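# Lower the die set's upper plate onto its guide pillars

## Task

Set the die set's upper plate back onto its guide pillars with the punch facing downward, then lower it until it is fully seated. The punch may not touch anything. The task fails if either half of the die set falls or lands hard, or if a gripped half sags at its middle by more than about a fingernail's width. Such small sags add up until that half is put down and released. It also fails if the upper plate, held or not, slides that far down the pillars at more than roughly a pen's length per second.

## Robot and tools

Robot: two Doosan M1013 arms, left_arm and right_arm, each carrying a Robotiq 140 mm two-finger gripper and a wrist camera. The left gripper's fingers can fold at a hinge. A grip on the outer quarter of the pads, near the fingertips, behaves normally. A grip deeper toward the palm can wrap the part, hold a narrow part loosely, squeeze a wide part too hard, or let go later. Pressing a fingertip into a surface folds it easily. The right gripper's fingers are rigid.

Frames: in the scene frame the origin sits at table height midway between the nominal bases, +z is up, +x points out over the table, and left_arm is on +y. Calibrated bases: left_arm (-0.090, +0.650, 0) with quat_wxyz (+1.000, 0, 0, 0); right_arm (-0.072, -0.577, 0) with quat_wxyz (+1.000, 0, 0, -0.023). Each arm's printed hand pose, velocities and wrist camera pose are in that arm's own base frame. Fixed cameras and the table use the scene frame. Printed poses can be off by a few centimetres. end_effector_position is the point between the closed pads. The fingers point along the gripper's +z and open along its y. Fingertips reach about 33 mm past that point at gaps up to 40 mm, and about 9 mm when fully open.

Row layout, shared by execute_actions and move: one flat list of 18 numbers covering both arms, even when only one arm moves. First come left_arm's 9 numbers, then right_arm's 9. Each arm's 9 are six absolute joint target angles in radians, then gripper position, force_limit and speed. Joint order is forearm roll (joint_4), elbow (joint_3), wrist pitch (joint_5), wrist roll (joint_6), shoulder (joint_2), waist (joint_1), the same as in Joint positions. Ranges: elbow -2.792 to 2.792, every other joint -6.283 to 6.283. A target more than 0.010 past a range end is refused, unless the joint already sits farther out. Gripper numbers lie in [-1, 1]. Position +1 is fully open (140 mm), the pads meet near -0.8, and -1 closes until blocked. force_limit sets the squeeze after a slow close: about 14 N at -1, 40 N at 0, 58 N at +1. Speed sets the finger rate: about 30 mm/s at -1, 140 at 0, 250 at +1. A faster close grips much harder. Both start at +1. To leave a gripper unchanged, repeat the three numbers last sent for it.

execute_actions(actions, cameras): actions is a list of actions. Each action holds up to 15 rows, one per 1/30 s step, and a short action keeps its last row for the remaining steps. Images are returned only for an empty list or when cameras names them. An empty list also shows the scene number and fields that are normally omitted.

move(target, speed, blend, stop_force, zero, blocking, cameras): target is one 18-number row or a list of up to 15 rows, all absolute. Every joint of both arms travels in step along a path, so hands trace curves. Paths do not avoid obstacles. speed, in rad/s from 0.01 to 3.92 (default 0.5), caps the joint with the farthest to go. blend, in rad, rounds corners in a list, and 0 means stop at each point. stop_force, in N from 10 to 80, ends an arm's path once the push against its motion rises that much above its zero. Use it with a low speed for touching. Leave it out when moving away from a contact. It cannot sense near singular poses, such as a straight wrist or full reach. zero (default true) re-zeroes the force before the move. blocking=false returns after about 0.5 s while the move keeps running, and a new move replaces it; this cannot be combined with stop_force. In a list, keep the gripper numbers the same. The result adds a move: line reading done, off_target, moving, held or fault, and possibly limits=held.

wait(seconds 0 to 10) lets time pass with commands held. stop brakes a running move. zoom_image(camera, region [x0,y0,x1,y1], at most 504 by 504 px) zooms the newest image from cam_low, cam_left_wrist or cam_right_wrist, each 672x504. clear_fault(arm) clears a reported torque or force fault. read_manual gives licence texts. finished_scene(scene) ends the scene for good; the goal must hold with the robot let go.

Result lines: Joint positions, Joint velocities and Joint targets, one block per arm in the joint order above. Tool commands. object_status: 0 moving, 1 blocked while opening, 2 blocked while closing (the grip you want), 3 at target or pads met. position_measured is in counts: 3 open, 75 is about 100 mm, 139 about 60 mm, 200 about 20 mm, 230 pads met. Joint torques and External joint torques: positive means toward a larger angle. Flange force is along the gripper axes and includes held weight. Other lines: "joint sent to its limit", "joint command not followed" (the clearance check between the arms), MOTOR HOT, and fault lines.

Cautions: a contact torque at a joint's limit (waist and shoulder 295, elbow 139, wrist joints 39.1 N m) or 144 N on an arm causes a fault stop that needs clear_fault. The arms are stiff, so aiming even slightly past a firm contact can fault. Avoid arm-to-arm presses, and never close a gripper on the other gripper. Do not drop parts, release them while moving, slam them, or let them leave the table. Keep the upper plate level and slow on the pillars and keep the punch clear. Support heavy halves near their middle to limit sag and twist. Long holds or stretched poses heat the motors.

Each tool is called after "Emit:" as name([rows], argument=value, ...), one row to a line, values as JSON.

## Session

Emit:
execute_actions(actions=[])

Scene clock: 0.00 s.
left_arm: end_effector_position=(+0.3514, +0.2288, +0.2243) position_measured=3 object_status=3 end_effector_quat_wxyz=(-0.479, +0.550, +0.679, -0.087) | right_arm: end_effector_position=(+1.0662, -0.2083, +0.1012) position_measured=3 object_status=3 end_effector_quat_wxyz=(+0.044, +0.223, +0.974, -0.005)
Joint names: [forearm roll, elbow, wrist pitch, wrist roll, shoulder, waist]
Joint positions: left_arm=[0.513 1.97 1.793 -0.244 0.278 0.097] | right_arm=[-0.01 0.768 1.337 -1.341 0.949 -0.222]
Joint velocities: within noise
Joint torques (N m): no reading
External joint torques (N m): no reading
Flange force (N): no reading
Joint targets: left_arm=[0.513 1.970 1.793 -0.244 0.278 0.097] | right_arm=[-0.010 0.768 1.337 -1.341 0.949 -0.222]
Tool commands: left_gripper/position=+1.0 left_gripper/force_limit=+1.0 left_gripper/speed=+1.0 right_gripper/position=+1.0 right_gripper/force_limit=+1.0 right_gripper/speed=+1.0

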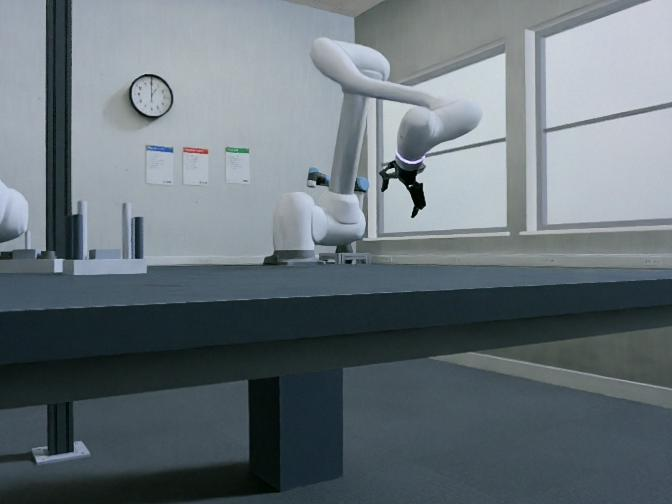

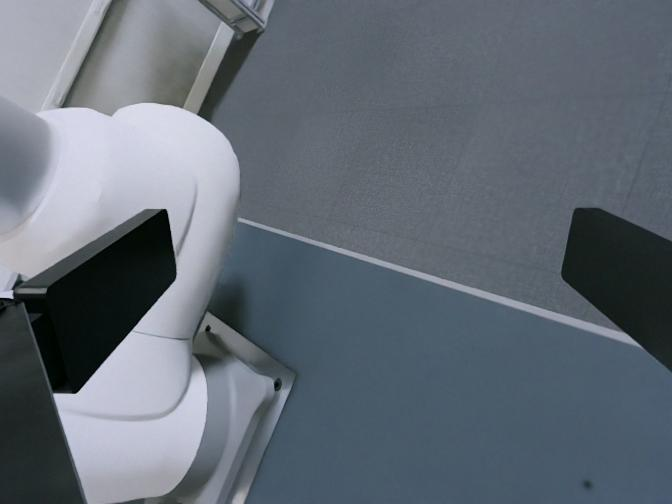

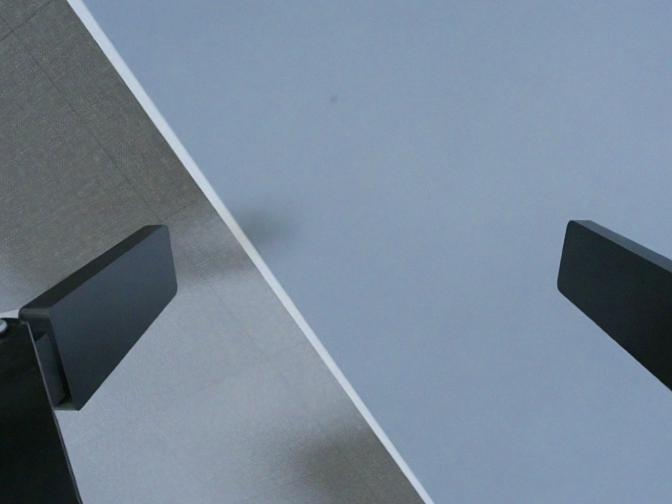

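Emit:
move(target=[-1.7664,1.9499,1.2861,-0.9564,0.2070,-0.3439,1,1,-1,0,1.6814,1.5001,-0.9764,-0.0399,0.6404,1,1,-1], speed=0.8, cameras=["all"])

Scene clock: 22.97 s.
left_arm: end_effector_position=(+0.5701, -0.5000, +0.4501) position_measured=3 object_status=3 end_effector_quat_wxyz=(+0.000, +0.000, +0.707, -0.707) | right_arm: end_effector_position=(+0.4067, +0.3461, +0.4000) position_measured=3 object_status=3 end_effector_quat_wxyz=(+0.000, -0.023, +1.000, +0.000)
Joint names: [forearm roll, elbow, wrist pitch, wrist roll, shoulder, waist]
Joint positions: left_arm=[-1.766 1.95 1.286 -0.956 0.207 -0.344] | right_arm=[0 1.681 1.5 -0.976 -0.04 0.64]
Joint torques (N m): left_arm=[-2.9 -34.63 1.76 -0.13 -59.36 -0.2] | right_arm=[3.81 -40.85 0 -0.26 -39.94 -0.83]
External joint torques (N m): left_arm=[0.04 0.99 -0.2 0.08 4.42 0.14] | right_arm=[0.52 -1.01 0.04 0.26 2.05 0.92]
Flange force (N): left_arm=[-4.4 5.2 1.3] | right_arm=[-2.6 4.8 -1.5]
Joint targets: left_arm=[-1.766 1.950 1.286 -0.956 0.207 -0.344] | right_arm=[0.000 1.681 1.500 -0.976 -0.040 0.640]
move: done

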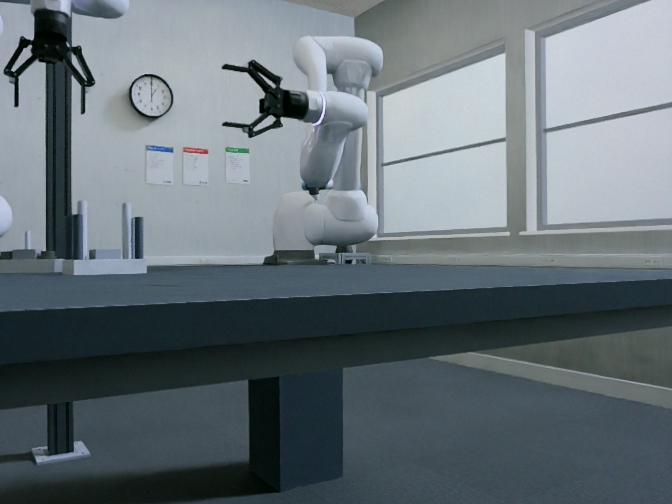

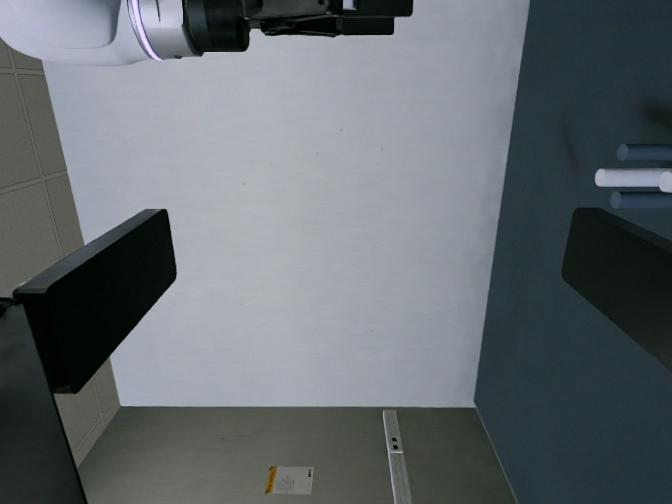

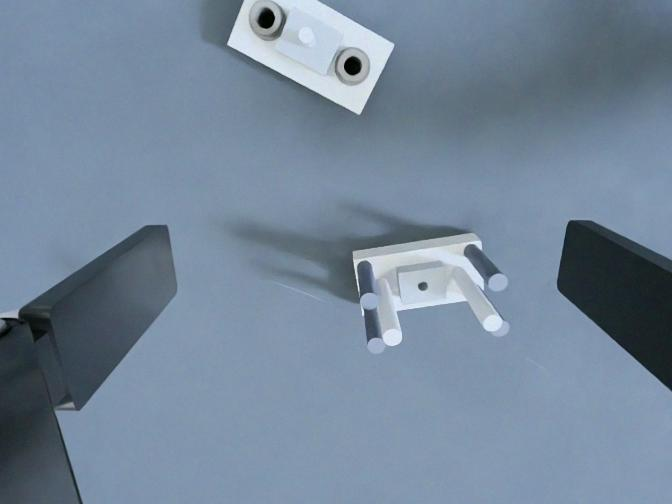

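Emit:
move(target=[-1.7664,1.9499,1.2861,-0.9564,0.2070,-0.3439,1,1,-1,0,1.3582,1.4256,0.538,0.3578,0.7362,1,1,-1], speed=0.8, cameras=["cam_right_wrist","cam_left_wrist"])

Emit:
zoom_image(camera="cam_right_wrist", region=[180, 100, 560, 400])

Scene clock: 71.37 s.
left_arm: end_effector_position=(+0.5700, -0.5000, +0.4501) position_measured=3 object_status=3 end_effector_quat_wxyz=(+0.000, +0.000, +0.707, -0.707) | right_arm: end_effector_position=(+0.5476, +0.5428, +0.3198) position_measured=3 object_status=3 end_effector_quat_wxyz=(+0.000, +0.634, +0.774, +0.000)
Joint names: [forearm roll, elbow, wrist pitch, wrist roll, shoulder, waist]
Joint positions: left_arm=[-1.766 1.95 1.286 -0.956 0.207 -0.344] | right_arm=[0 1.358 1.426 0.538 0.358 0.736]
Joint torques (N m): left_arm=[-2.91 -34.57 1.77 -0.08 -59.52 -0.41] | right_arm=[3.85 -40.67 -0.04 -0.34 -79.17 -1.02]
External joint torques (N m): left_arm=[0.05 0.91 -0.2 0.03 4.38 0.31] | right_arm=[0.45 -0.84 0.01 0.34 1.48 1.08]
Flange force (N): left_arm=[-4.6 5.0 1.0] | right_arm=[4.0 2.7 -0.9]
Joint targets: left_arm=[-1.766 1.950 1.286 -0.956 0.207 -0.344] | right_arm=[0.000 1.358 1.426 0.538 0.358 0.736]
move: done
Images, in order (width x height): cam_left_wrist 672x504, cam_right_wrist 672x504.

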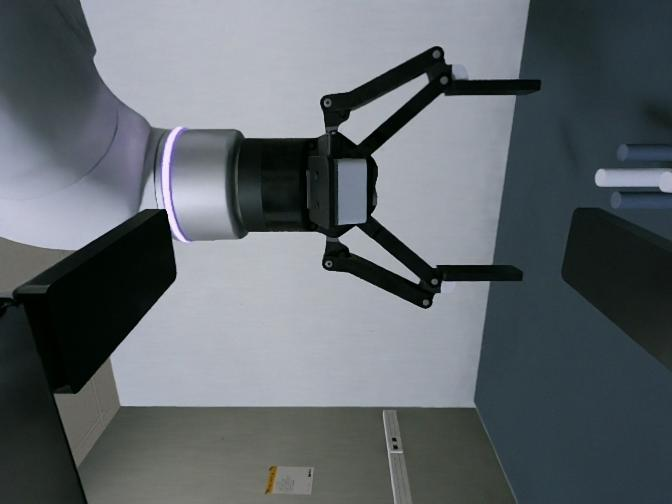

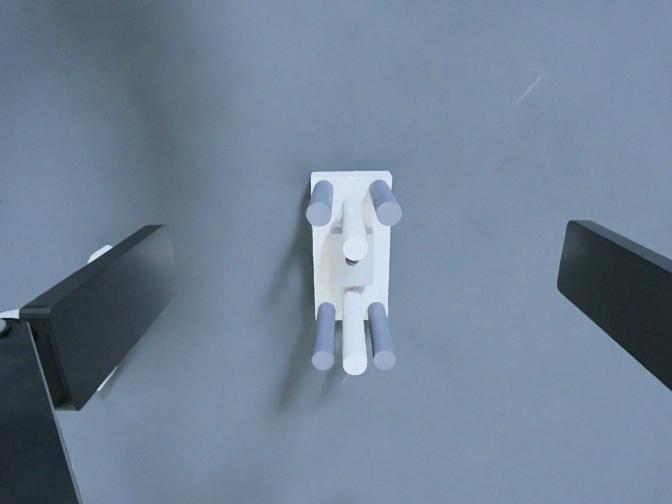

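Scaled by 1.326 from the camera's 672x504 image, which has a finer 960x720 frame.

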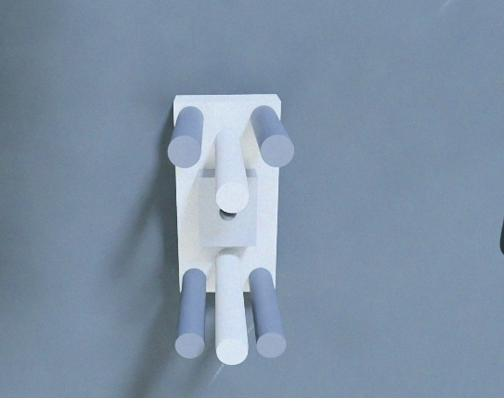

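Emit:
move([
  [-1.7664,1.9499,1.2861,-0.9564,0.2070,-0.3439,1,1,-1,0,1.6814,1.5001,0.538,-0.0399,-0.8,1,1,-1],
  [0,0.8914,1.4157,-0.8342,0.8345,-1.2853,1,1,-1,0,1.6814,1.5001,0.538,-0.0399,-0.8,1,1,-1],
], speed=0.9, blend=[0.2,0], cameras=["cam_left_wrist"])

Scene clock: 121.27 s.
left_arm: end_effector_position=(+0.3182, -0.9609, +0.1500) position_measured=3 object_status=3 end_effector_quat_wxyz=(+0.000, +0.847, +0.531, +0.000) | right_arm: end_effector_position=(+0.3960, -0.3582, +0.4000) position_measured=3 object_status=3 end_effector_quat_wxyz=(+0.000, +0.993, +0.116, +0.000)
Joint names: [forearm roll, elbow, wrist pitch, wrist roll, shoulder, waist]
Joint positions: left_arm=[0 0.891 1.416 -0.834 0.834 -1.285] | right_arm=[0 1.681 1.5 0.538 -0.04 -0.8]
Joint torques (N m): left_arm=[4.22 -43.06 0.17 -0.08 -125.04 -0.64] | right_arm=[3.81 -40.97 0.01 -0.33 -38.77 -1.07]
External joint torques (N m): left_arm=[0.06 1.48 -0.14 0.08 6.56 -0.01] | right_arm=[0.53 -1.03 -0.04 0.33 1.06 0.88]
Flange force (N): left_arm=[-5.4 5.4 4.1] | right_arm=[3.8 1.6 -1.5]
Joint targets: left_arm=[0.000 0.891 1.416 -0.834 0.835 -1.285] | right_arm=[0.000 1.681 1.500 0.538 -0.040 -0.800]
move: done
Images, in order (width x height): cam_left_wrist 672x504.

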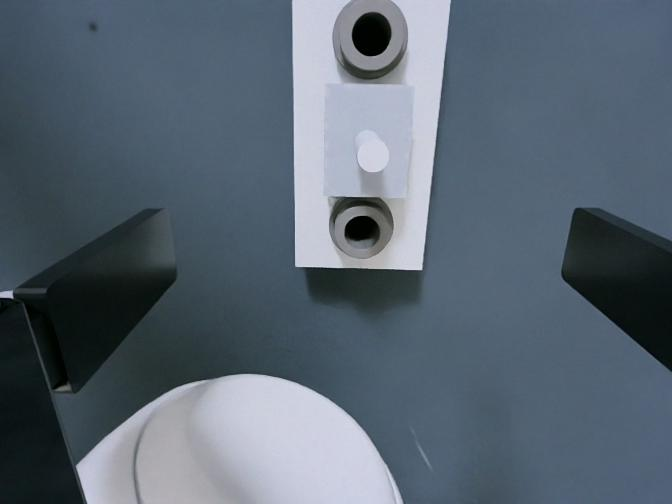

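Emit:
move(target=[0,1.0056,1.2561,-0.8073,0.8799,-1.2735,1,1,-1,0,1.6814,1.5001,0.538,-0.0399,-0.8,1,1,-1], speed=0.2, cameras=["cam_left_wrist","cam_low"])

Scene clock: 138.97 s.
left_arm: end_effector_position=(+0.3287, -0.9550, +0.0419) position_measured=3 object_status=3 end_effector_quat_wxyz=(+0.000, +0.851, +0.525, +0.000) | right_arm: end_effector_position=(+0.3960, -0.3582, +0.4000) position_measured=3 object_status=3 end_effector_quat_wxyz=(+0.000, +0.993, +0.116, +0.000)
Joint names: [forearm roll, elbow, wrist pitch, wrist roll, shoulder, waist]
Joint positions: left_arm=[0 1.006 1.256 -0.807 0.88 -1.273] | right_arm=[0 1.681 1.5 0.538 -0.04 -0.8]
Joint torques (N m): left_arm=[4.05 -41.32 0.15 -0.08 -126.56 -0.32] | right_arm=[3.88 -41.37 -0.12 -0.31 -39.48 -1.24]
External joint torques (N m): left_arm=[0.12 1.13 -0.12 0.08 6.02 0.52] | right_arm=[0.45 -0.58 0.09 0.31 1.85 1.01]
Flange force (N): left_arm=[-4.4 5.3 4.6] | right_arm=[4.3 1.9 -0.9]
Joint targets: left_arm=[0.000 1.006 1.256 -0.807 0.880 -1.274] | right_arm=[0.000 1.681 1.500 0.538 -0.040 -0.800]
move: done
Images, in order (width x height): cam_low 672x504, cam_left_wrist 672x504.

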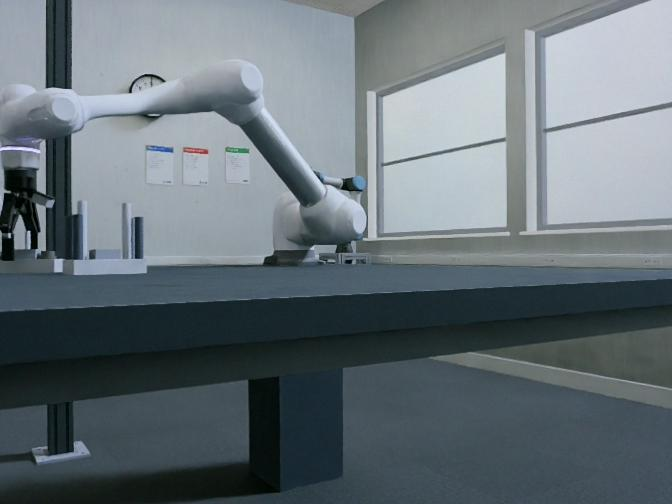

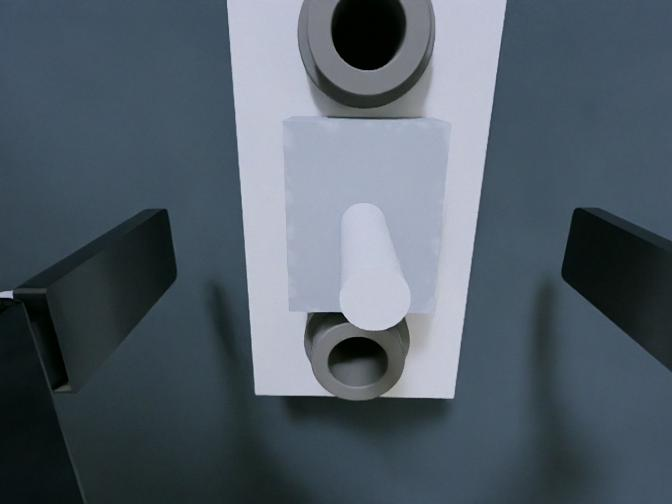

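Emit:
move(target=[0,1.0056,1.2561,-0.8073,0.8799,-1.2735,-1,1,-1,0,1.6814,1.5001,0.538,-0.0399,-0.8,1,1,-1])

Scene clock: 156.43 s.
left_arm: end_effector_position=(+0.3286, -0.9550, +0.0421) position_measured=111 object_status=0 end_effector_quat_wxyz=(+0.000, +0.851, +0.525, +0.000) | right_arm: end_effector_position=(+0.3960, -0.3582, +0.4000) position_measured=3 object_status=3 end_effector_quat_wxyz=(+0.000, +0.993, +0.116, +0.000)
Joint names: [forearm roll, elbow, wrist pitch, wrist roll, shoulder, waist]
Joint positions: left_arm=[0 1.006 1.256 -0.807 0.88 -1.274] | right_arm=[0 1.681 1.5 0.538 -0.04 -0.8]
Joint torques (N m): left_arm=[6.01 -31 -2.82 0.38 -101.43 1.96] | right_arm=[3.94 -41.09 -0.07 -0.34 -39.06 -0.72]
External joint torques (N m): left_arm=[-1.86 -9.11 2.85 -0.38 -18.83 -2.26] | right_arm=[0.42 -0.99 0.04 0.34 0.88 0.71]
Flange force (N): left_arm=[-3.1 -0.6 -21.9] | right_arm=[3.4 1.4 -1.6]
Joint targets: left_arm=[0.000 1.006 1.256 -0.807 0.880 -1.274] | right_arm=[0.000 1.681 1.500 0.538 -0.040 -0.800]
move: done

Emit:
move([
  [0,0.7508,1.5777,-0.8073,0.8131,-1.2735,-1,1,-1,0,1.6814,1.5001,0.538,-0.0399,-0.8,1,1,-1],
  [0,1.1558,1.5864,-0.8073,0.3994,-1.0,-1,1,-1,0,1.6814,1.5001,0.538,-0.0399,-0.8,1,1,-1],
  [-1.87,1.8665,1.1367,-0.938,0.2707,-0.5213,-1,1,-1,1.6374,2.0811,1.4755,0.9594,0.0982,0.1623,1,1,-1],
], speed=[0.2,0.35,0.55], blend=[0.05,0.1,0], cameras=["all"])

Scene clock: 181.63 s.
left_arm: end_effector_position=(+0.5701, -0.6201, +0.4500) position_measured=111 object_status=2 end_effector_quat_wxyz=(+0.000, +0.000, +0.707, -0.707) | right_arm: end_effector_position=(+0.4917, +0.4501, +0.4500) position_measured=3 object_status=3 end_effector_quat_wxyz=(+0.707, -0.707, -0.016, +0.016)
Joint names: [forearm roll, elbow, wrist pitch, wrist roll, shoulder, waist]
Joint positions: left_arm=[-1.87 1.866 1.137 -0.938 0.271 -0.521] | right_arm=[1.637 2.081 1.475 0.959 0.098 0.162]
Joint torques (N m): left_arm=[-7.81 -47.35 5.66 -0.34 -81.89 -0.68] | right_arm=[1.55 -36.54 1.4 -0.29 -49.83 -1.38]
External joint torques (N m): left_arm=[4.69 12.56 -4.02 0.29 18.89 0.86] | right_arm=[0.42 -0.83 0.16 0.24 2.12 1.48]
Flange force (N): left_arm=[-4.2 23.0 1.1] | right_arm=[4.3 1.0 3.9]
Joint targets: left_arm=[-1.870 1.867 1.137 -0.938 0.271 -0.521] | right_arm=[1.637 2.081 1.475 0.959 0.098 0.162]
move: done

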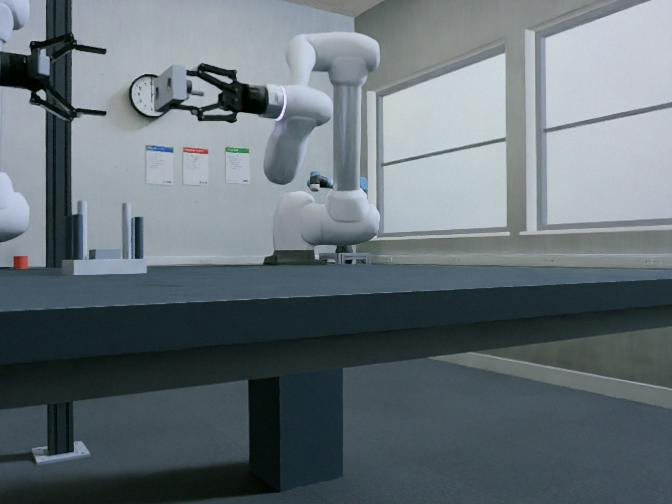

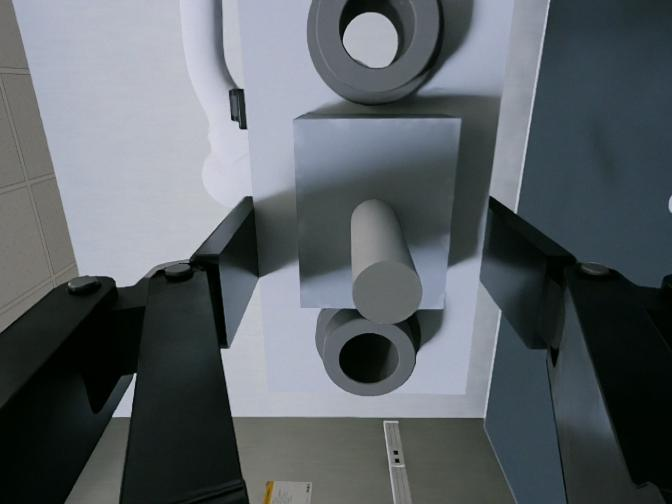

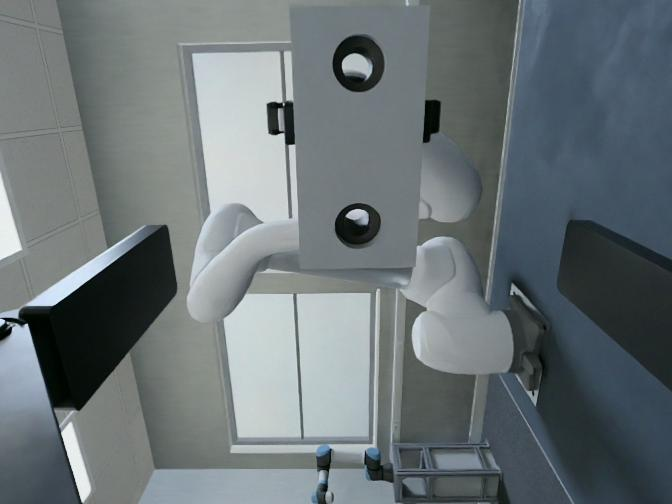

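Emit:
move([
  [-1.87,1.8665,1.1367,-0.938,0.2707,-0.5213,-1,1,-1,1.7842,2.0109,1.2726,0.9350,0.1635,0.4108,1,1,-1],
  [-1.87,1.8665,1.1367,-0.938,0.2707,-0.5213,-1,1,-1,1.7842,2.0109,1.2726,0.9350,0.1635,0.4108,-1,1,-1],
], speed=0.25, cameras=["cam_right_wrist"])

Scene clock: 194.93 s.
left_arm: end_effector_position=(+0.5702, -0.6201, +0.4499) position_measured=111 object_status=2 end_effector_quat_wxyz=(+0.000, +0.000, +0.707, -0.707) | right_arm: end_effector_position=(+0.4854, +0.5879, +0.4469) position_measured=111 object_status=0 end_effector_quat_wxyz=(+0.707, -0.707, -0.016, +0.016)
Joint names: [forearm roll, elbow, wrist pitch, wrist roll, shoulder, waist]
Joint positions: left_arm=[-1.87 1.867 1.137 -0.938 0.271 -0.521] | right_arm=[1.784 2.011 1.273 0.935 0.163 0.411]
Joint torques (N m): left_arm=[-11.55 -58.57 8.1 -0.91 -89.96 -11.32] | right_arm=[-2.67 -31.65 -1.28 -0.31 -46.05 7.9]
External joint torques (N m): left_arm=[8.43 23.93 -6.47 0.86 27.63 11.37] | right_arm=[4.04 -6.24 2.9 0.27 -8.38 -8.2]
Flange force (N): left_arm=[-5.1 37.9 -17.5] | right_arm=[3.6 -11.3 -14.1]
Joint targets: left_arm=[-1.870 1.867 1.137 -0.938 0.271 -0.521] | right_arm=[1.784 2.011 1.273 0.935 0.164 0.411]
move: done
Images, in order (width x height): cam_right_wrist 672x504.

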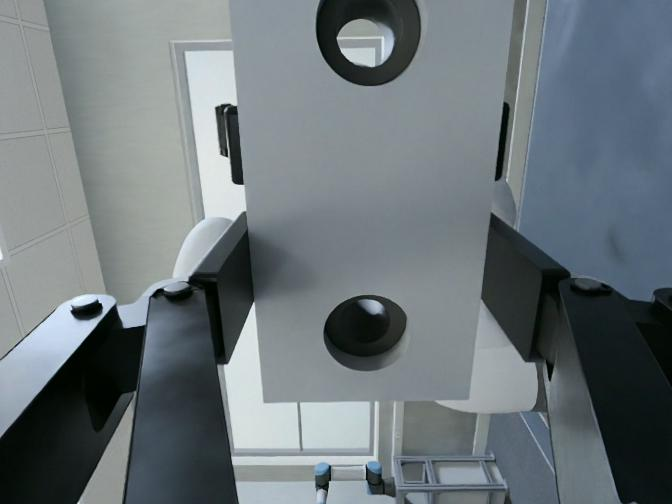

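Emit:
move(target=[-1.87,1.8665,1.1367,-0.938,0.2707,-0.5213,1,1,-1,1.7842,2.0109,1.2726,0.9350,0.1635,0.4108,-1,1,-1])

Emit:
move([
  [-1.7664,1.9499,1.2861,-0.9564,0.2070,-0.3439,1,1,-1,1.7842,2.0109,1.2726,0.9350,0.1635,0.4108,-1,1,-1],
  [-1.4426,0.7044,1.9503,-2.8068,1.1766,-0.4383,1,1,-1,0,1.5099,1.3594,0.3951,0.2723,0.5933,-1,1,-1],
], speed=[0.25,0.5], cameras=["all"])

Emit:
zoom_image(camera="cam_right_wrist", region=[306, 0, 426, 100])

Scene clock: 239.13 s.
left_arm: end_effector_position=(+0.5702, -0.6201, +0.4500) position_measured=3 object_status=0 end_effector_quat_wxyz=(+0.000, +0.000, +0.707, -0.707) | right_arm: end_effector_position=(+0.4854, +0.5879, +0.4469) position_measured=111 object_status=2 end_effector_quat_wxyz=(+0.707, -0.707, -0.016, +0.016)
Joint names: [forearm roll, elbow, wrist pitch, wrist roll, shoulder, waist]
Joint positions: left_arm=[-1.87 1.867 1.137 -0.938 0.271 -0.521] | right_arm=[1.784 2.011 1.273 0.935 0.163 0.411]
Joint torques (N m): left_arm=[-3.15 -35.62 1.8 -0.11 -67.09 -0.48] | right_arm=[5.75 -47.86 5.35 -0.77 -69.22 -0.47]
External joint torques (N m): left_arm=[0.06 0.9 -0.19 0.06 4.37 0.52] | right_arm=[-4.38 9.79 -3.71 0.72 14.09 0.37]
Flange force (N): left_arm=[-4.3 4.7 1.5] | right_arm=[3.4 17.9 2.5]
Joint targets: left_arm=[-1.870 1.867 1.137 -0.938 0.271 -0.521] | right_arm=[1.784 2.011 1.273 0.935 0.164 0.411]
move: done

Scene clock: 244.13 s.
left_arm: end_effector_position=(+0.7667, -0.6596, +0.2358) position_measured=3 object_status=3 end_effector_quat_wxyz=(+0.650, +0.243, -0.662, +0.282) | right_arm: end_effector_position=(+0.5721, +0.4274, +0.2998) position_measured=111 object_status=2 end_effector_quat_wxyz=(+0.000, +0.634, +0.774, +0.000)
Joint names: [forearm roll, elbow, wrist pitch, wrist roll, shoulder, waist]
Joint positions: left_arm=[-1.453 0.745 1.928 -2.746 1.144 -0.435] | right_arm=[0 1.51 1.359 0.395 0.272 0.593]
Joint torques (N m): left_arm=[-1.11 -24.34 1.09 -0.05 -111.7 4.88] | right_arm=[4.27 -49.84 -0.13 -0.35 -84.18 -0.63]
External joint torques (N m): left_arm=[-0.79 -13.33 -0.19 0.05 -20.66 -4.55] | right_arm=[0 8.67 0.1 0.35 14.87 0.81]
External joint torques when the fault began: left_arm=[1.35 -29.06 -0.45 0.2 -75.1 3.46]
Flange force (N): left_arm=[19.3 -17.5 -2.0] | right_arm=[3.9 4.5 16.9]
Flange force when the fault began (N): left_arm=[67.0 30.5 11.6]
Joint targets: left_arm=[-1.453 0.746 1.928 -2.745 1.144 -0.435] | right_arm=[0.000 1.510 1.359 0.395 0.272 0.593]
Tool commands: left_gripper/position=+1.0 left_gripper/force_limit=+1.0 left_gripper/speed=-1.0 right_gripper/position=-1.0 right_gripper/force_limit=+1.0 right_gripper/speed=-1.0
FORCE FAULT: contact force on the left arm reached its limit, and that arm stopped. The contact can be on any part of that arm, not only on its tool. That arm's remaining commands of this call were not run. That arm is still stopped at the end of this call. While its stop runs, that arm takes no new command, but its gripper still runs the gripper command that each later call begins with.
CLEAR FAULT: the left arm stays stopped until you call clear_fault(arm="left_arm").
move: fault (left_arm); path passed 1 of 2 targets; left_arm: the wrist roll is farthest, 0.061 rad from its target

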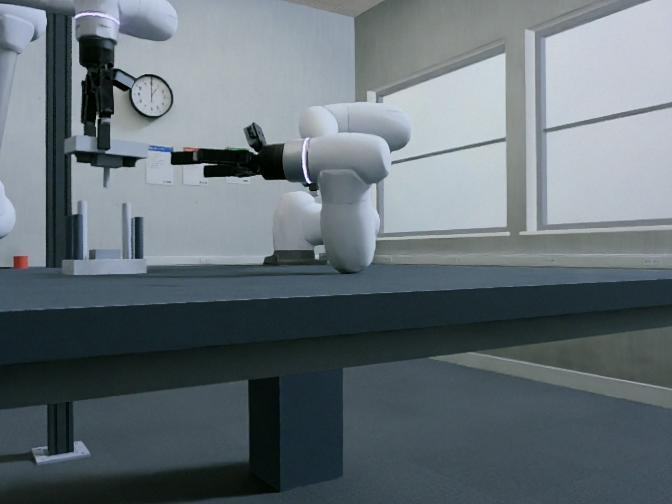

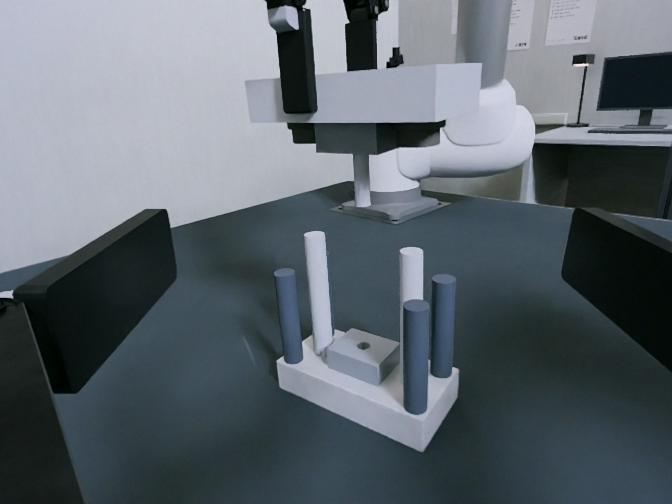

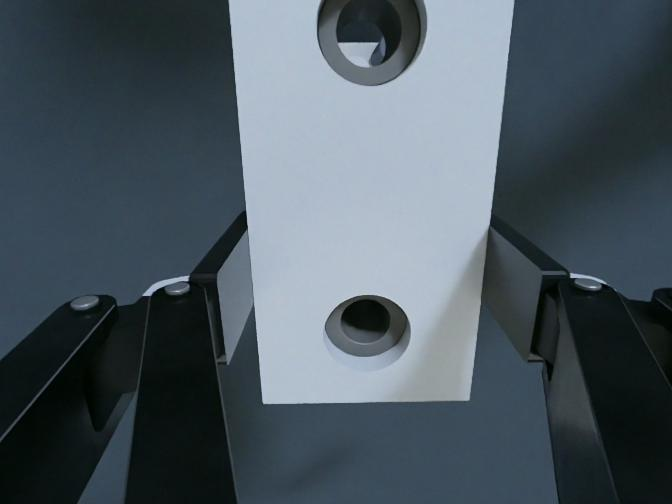

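Scaled by 4.200 from the camera's 672x504 image, which has a finer 960x720 frame.

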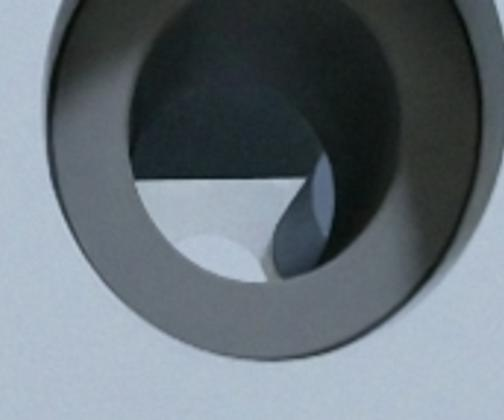

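Emit:
clear_fault(arm="left_arm")

Emit:
move(target=[-1.453,0.745,1.928,-2.746,1.09,-0.435,1,1,-1,0,1.5099,1.3594,0.3951,0.2723,0.5933,-1,1,-1], speed=0.15, cameras=["cam_left_wrist","cam_low"])

Scene clock: 253.80 s.
left_arm: end_effector_position=(+0.7667, -0.6596, +0.2358) position_measured=3 object_status=3 end_effector_quat_wxyz=(+0.650, +0.243, -0.662, +0.282) | right_arm: end_effector_position=(+0.5721, +0.4274, +0.2998) position_measured=111 object_status=2 end_effector_quat_wxyz=(+0.000, +0.634, +0.774, +0.000)
Joint names: [forearm roll, elbow, wrist pitch, wrist roll, shoulder, waist]
Joint positions: left_arm=[-1.453 0.745 1.928 -2.746 1.144 -0.435] | right_arm=[0 1.51 1.359 0.395 0.272 0.593]
Joint torques (N m): left_arm=[-1.11 -24.24 1.08 -0.07 -111.67 4.89] | right_arm=[4.12 -49.86 -0.16 -0.19 -83.23 -1.82]
External joint torques (N m): left_arm=[-0.8 -13.19 -0.19 0.06 -19.92 -4.96] | right_arm=[0.16 8.72 0.14 0.19 14.13 2.16]
Flange force (N): left_arm=[18.6 -18.5 -2.0] | right_arm=[4.9 2.7 16.7]
Joint targets: left_arm=[-1.453 0.745 1.928 -2.746 1.144 -0.435] | right_arm=[0.000 1.510 1.359 0.395 0.272 0.593]
Tool commands: left_gripper/position=+1.0 left_gripper/force_limit=+1.0 left_gripper/speed=-1.0 right_gripper/position=-1.0 right_gripper/force_limit=+1.0 right_gripper/speed=-1.0
FORCE FAULT, CONTINUED: the left arm's stop, for the force fault that an earlier result reported, is over. The call counts as one of the actions that you can send in this scene. That arm's target is now where it stood when the stop ended, not its last command. That arm accepts commands again.
CLEAR FAULT: your call cleared the left arm's force fault. If the contact force or a joint's load stays at its limit, that arm stops again.

Scene clock: 254.53 s.
left_arm: end_effector_position=(+0.7616, -0.6570, +0.2884) position_measured=3 object_status=3 end_effector_quat_wxyz=(+0.637, +0.229, -0.675, +0.295) | right_arm: end_effector_position=(+0.5721, +0.4274, +0.2998) position_measured=111 object_status=2 end_effector_quat_wxyz=(+0.000, +0.634, +0.774, +0.000)
Joint names: [forearm roll, elbow, wrist pitch, wrist roll, shoulder, waist]
Joint positions: left_arm=[-1.453 0.745 1.928 -2.746 1.09 -0.435] | right_arm=[0 1.51 1.359 0.395 0.272 0.593]
Joint torques (N m): left_arm=[-2.03 -39.87 0.94 -0.06 -137.55 -0.61] | right_arm=[4.09 -49.77 -0.21 -0.29 -83.92 -0.79]
External joint torques (N m): left_arm=[0.09 1.33 -0.16 0.06 6.86 1.03] | right_arm=[0.16 8.78 0.18 0.29 15.26 0.83]
Flange force (N): left_arm=[-6.1 -7.7 -4.4] | right_arm=[4.1 4.9 17.0]
Joint targets: left_arm=[-1.453 0.745 1.928 -2.746 1.090 -0.435] | right_arm=[0.000 1.510 1.359 0.395 0.272 0.593]
move: done
Images, in order (width x height): cam_low 672x504, cam_left_wrist 672x504.

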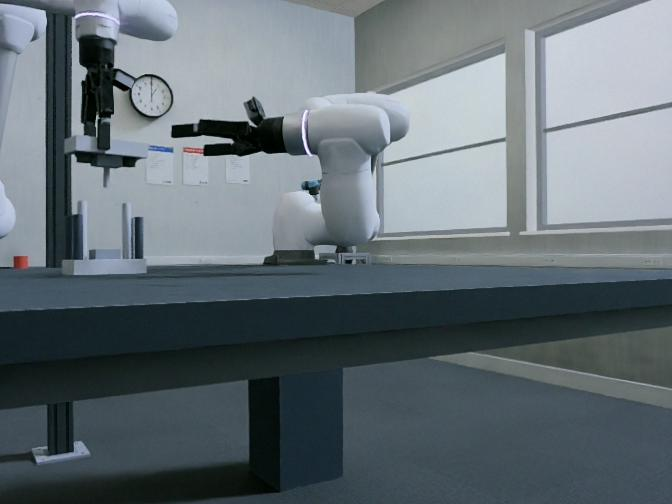

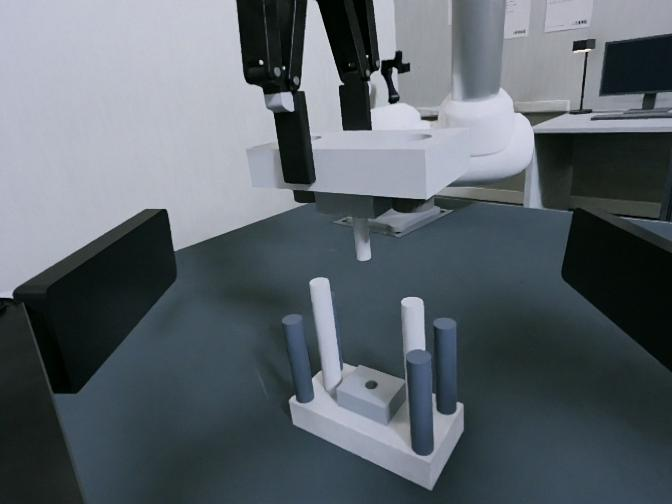

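Emit:
move(target=[-1.453,0.745,1.928,-2.746,1.09,-0.435,1,1,-1,0,1.5939,1.2479,0.3951,0.2998,0.5933,-1,1,-1], speed=0.15, cameras=["cam_left_wrist","cam_right_wrist"])

Emit:
zoom_image(camera="cam_left_wrist", region=[280, 200, 480, 340])

Emit:
zoom_image(camera="cam_right_wrist", region=[330, 10, 400, 80])

Scene clock: 267.40 s.
left_arm: end_effector_position=(+0.7616, -0.6570, +0.2883) position_measured=3 object_status=3 end_effector_quat_wxyz=(+0.637, +0.229, -0.675, +0.295) | right_arm: end_effector_position=(+0.5720, +0.4273, +0.2348) position_measured=111 object_status=2 end_effector_quat_wxyz=(+0.000, +0.634, +0.774, +0.000)
Joint names: [forearm roll, elbow, wrist pitch, wrist roll, shoulder, waist]
Joint positions: left_arm=[-1.453 0.745 1.928 -2.746 1.09 -0.435] | right_arm=[0 1.594 1.248 0.395 0.3 0.593]
Joint torques (N m): left_arm=[-2.02 -39.72 0.94 -0.04 -137.5 -0.59] | right_arm=[3.96 -48.37 -0.11 -0.34 -85.78 -0.66]
External joint torques (N m): left_arm=[0.07 1.13 -0.16 0.03 6.62 0.79] | right_arm=[0.17 8.39 0.09 0.34 14.77 0.58]
Flange force (N): left_arm=[-5.9 -8.2 -4.3] | right_arm=[3.5 4.4 17.5]
Joint targets: left_arm=[-1.453 0.745 1.928 -2.746 1.090 -0.435] | right_arm=[0.000 1.594 1.248 0.395 0.300 0.593]
move: done
Images, in order (width x height): cam_left_wrist 672x504, cam_right_wrist 672x504.

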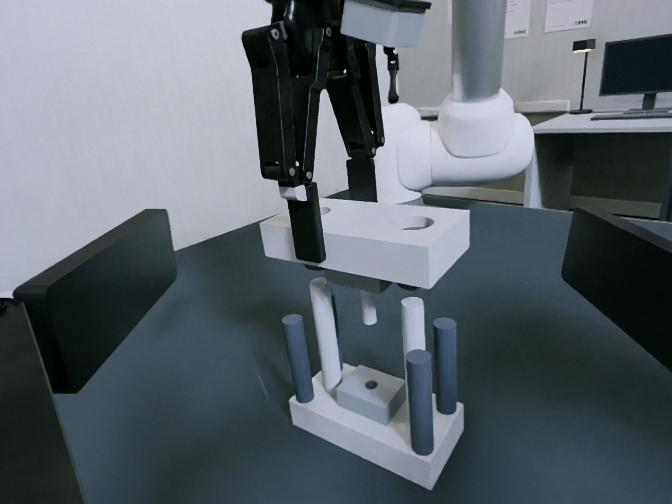

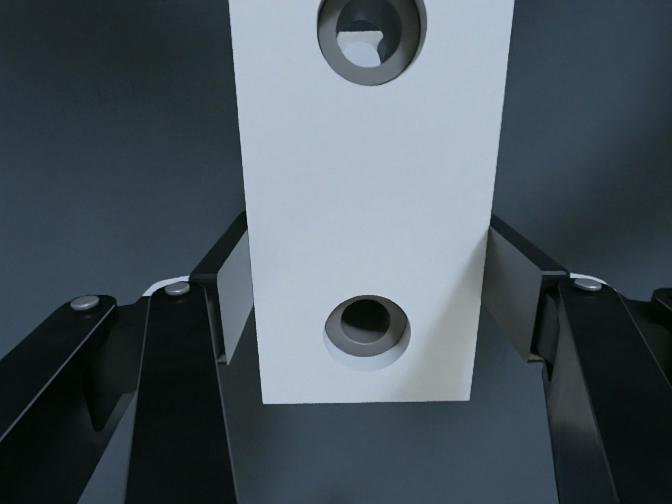

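Scaled by 2.520 from the camera's 672x504 image, which has a finer 960x720 frame.

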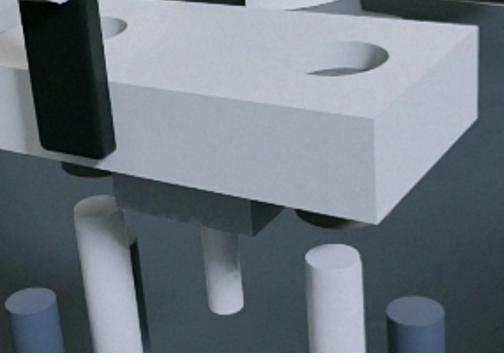

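Scaled by 7.200 from the camera's 672x504 image, which has a finer 960x720 frame.

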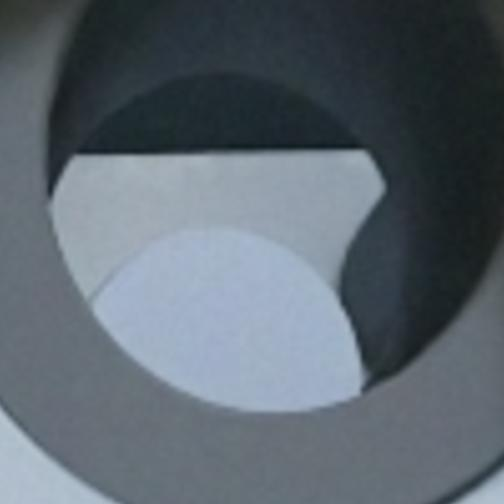

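Emit:
move(target=[-1.453,0.745,1.928,-2.746,1.09,-0.435,1,1,-1,0,1.6142,1.2246,0.3871,0.3028,0.5853,-1,1,-1], speed=0.1, cameras=["cam_left_wrist","cam_right_wrist"])

Emit:
zoom_image(camera="cam_left_wrist", region=[290, 230, 450, 340])

Emit:
zoom_image(camera="cam_right_wrist", region=[330, 10, 400, 80])

Scene clock: 286.47 s.
left_arm: end_effector_position=(+0.7616, -0.6570, +0.2883) position_measured=3 object_status=3 end_effector_quat_wxyz=(+0.637, +0.229, -0.675, +0.295) | right_arm: end_effector_position=(+0.5733, +0.4214, +0.2221) position_measured=111 object_status=2 end_effector_quat_wxyz=(+0.000, +0.634, +0.774, +0.000)
Joint names: [forearm roll, elbow, wrist pitch, wrist roll, shoulder, waist]
Joint positions: left_arm=[-1.453 0.745 1.928 -2.746 1.09 -0.435] | right_arm=[0 1.614 1.225 0.387 0.303 0.585]
Joint torques (N m): left_arm=[-2.04 -39.68 0.94 -0.08 -137.65 -0.56] | right_arm=[4.08 -48.05 -0.18 -0.29 -85.09 -1.14]
External joint torques (N m): left_arm=[0.09 1.4 -0.17 0.07 7.72 0.29] | right_arm=[0.02 8.59 0.16 0.29 14.78 1.21]
Flange force (N): left_arm=[-6.9 -9.3 -4.4] | right_arm=[4.0 3.7 17.8]
Joint targets: left_arm=[-1.453 0.745 1.928 -2.746 1.090 -0.435] | right_arm=[0.000 1.614 1.225 0.387 0.303 0.585]
move: done
Images, in order (width x height): cam_left_wrist 672x504, cam_right_wrist 672x504.

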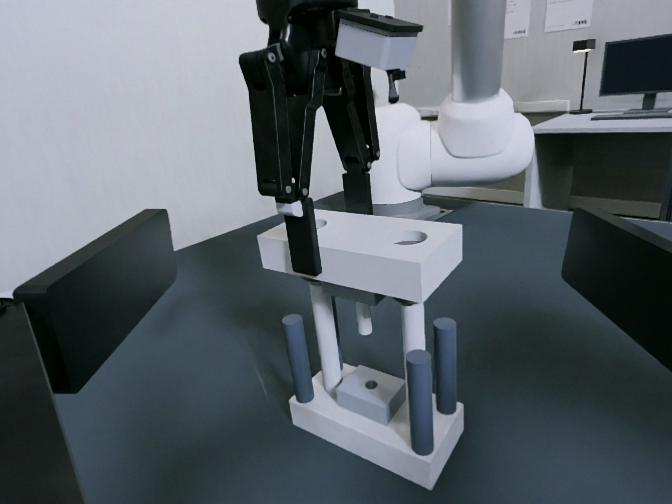

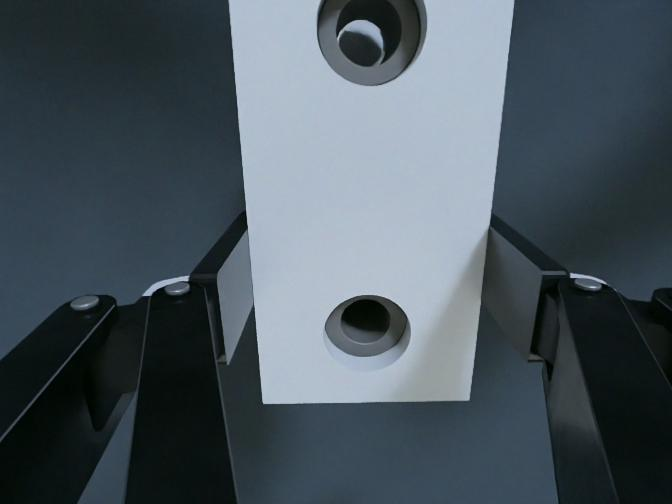

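Scaled by 3.150 from the camera's 672x504 image, which has a finer 960x720 frame.

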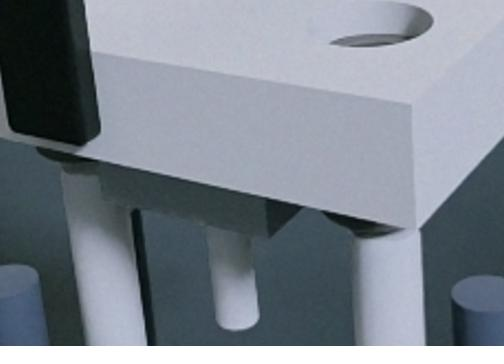

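Scaled by 7.200 from the camera's 672x504 image, which has a finer 960x720 frame.

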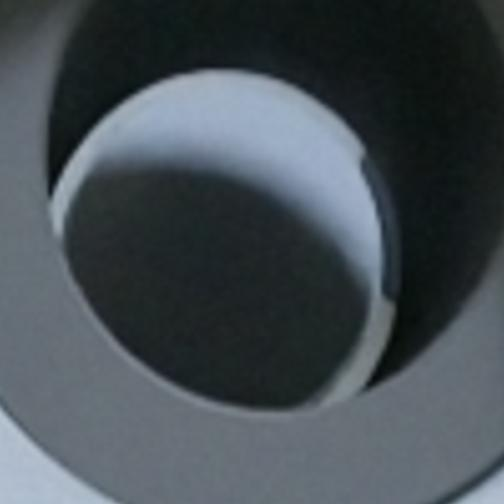

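Emit:
move(target=[-1.453,0.745,1.928,-2.746,1.09,-0.435,1,1,-1,0,1.6162,1.2195,0.3889,0.3059,0.5871,-1,1,-1], speed=0.05, cameras=["cam_left_wrist","cam_right_wrist"])

Emit:
zoom_image(camera="cam_left_wrist", region=[285, 250, 355, 320])

Emit:
zoom_image(camera="cam_left_wrist", region=[380, 270, 450, 340])

Emit:
zoom_image(camera="cam_right_wrist", region=[330, 10, 400, 80])

Scene clock: 310.27 s.
left_arm: end_effector_position=(+0.7616, -0.6570, +0.2883) position_measured=3 object_status=3 end_effector_quat_wxyz=(+0.637, +0.229, -0.675, +0.295) | right_arm: end_effector_position=(+0.5733, +0.4229, +0.2188) position_measured=111 object_status=2 end_effector_quat_wxyz=(+0.000, +0.634, +0.774, +0.000)
Joint names: [forearm roll, elbow, wrist pitch, wrist roll, shoulder, waist]
Joint positions: left_arm=[-1.453 0.745 1.928 -2.746 1.09 -0.435] | right_arm=[0 1.616 1.22 0.389 0.306 0.587]
Joint torques (N m): left_arm=[-2.02 -39.66 0.94 -0.05 -137.58 -0.55] | right_arm=[4.01 -47.99 -0.28 -0.31 -85.33 -1.24]
External joint torques (N m): left_arm=[0.08 1.34 -0.17 0.04 7.52 0.51] | right_arm=[0.07 8.59 0.24 0.32 14.98 1.15]
Flange force (N): left_arm=[-6.7 -9.2 -4.5] | right_arm=[4.1 3.9 17.8]
Joint targets: left_arm=[-1.453 0.745 1.928 -2.746 1.090 -0.435] | right_arm=[0.000 1.616 1.220 0.389 0.306 0.587]
move: done
Images, in order (width x height): cam_left_wrist 672x504, cam_right_wrist 672x504.

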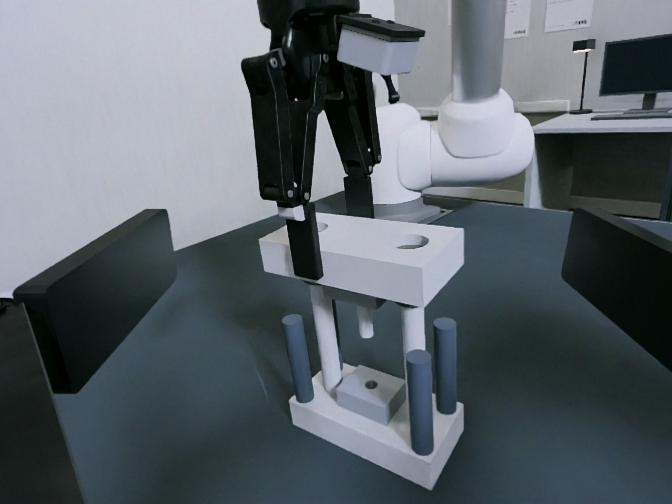

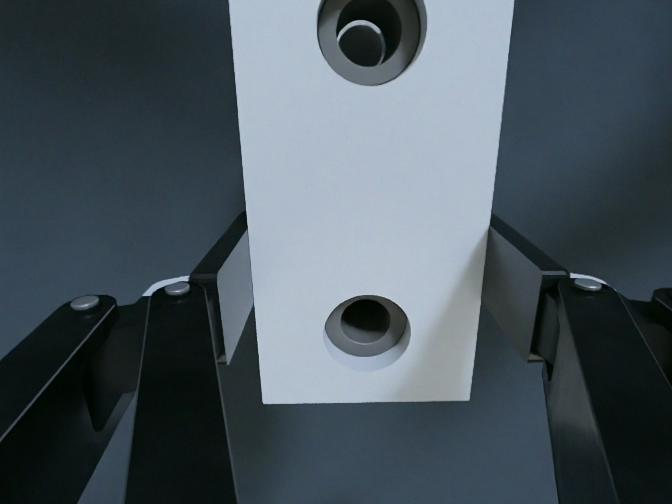

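Scaled by 7.200 from the camera's 672x504 image, which has a finer 960x720 frame.

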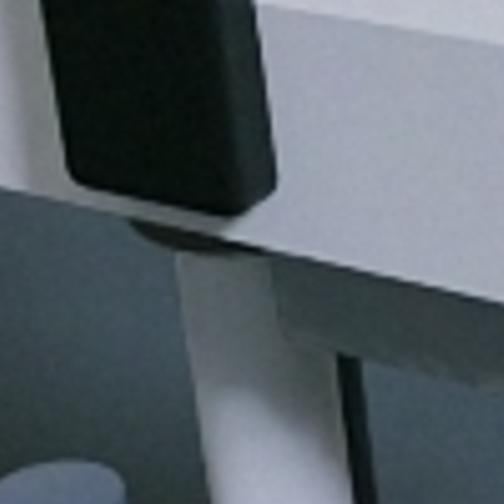

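Scaled by 7.200 from the camera's 672x504 image, which has a finer 960x720 frame.

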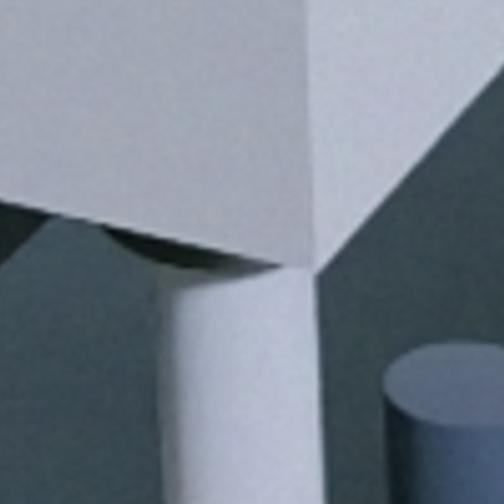

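Scaled by 7.200 from the camera's 672x504 image, which has a finer 960x720 frame.

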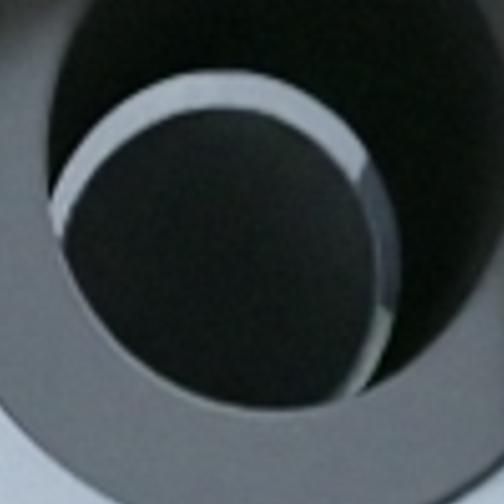

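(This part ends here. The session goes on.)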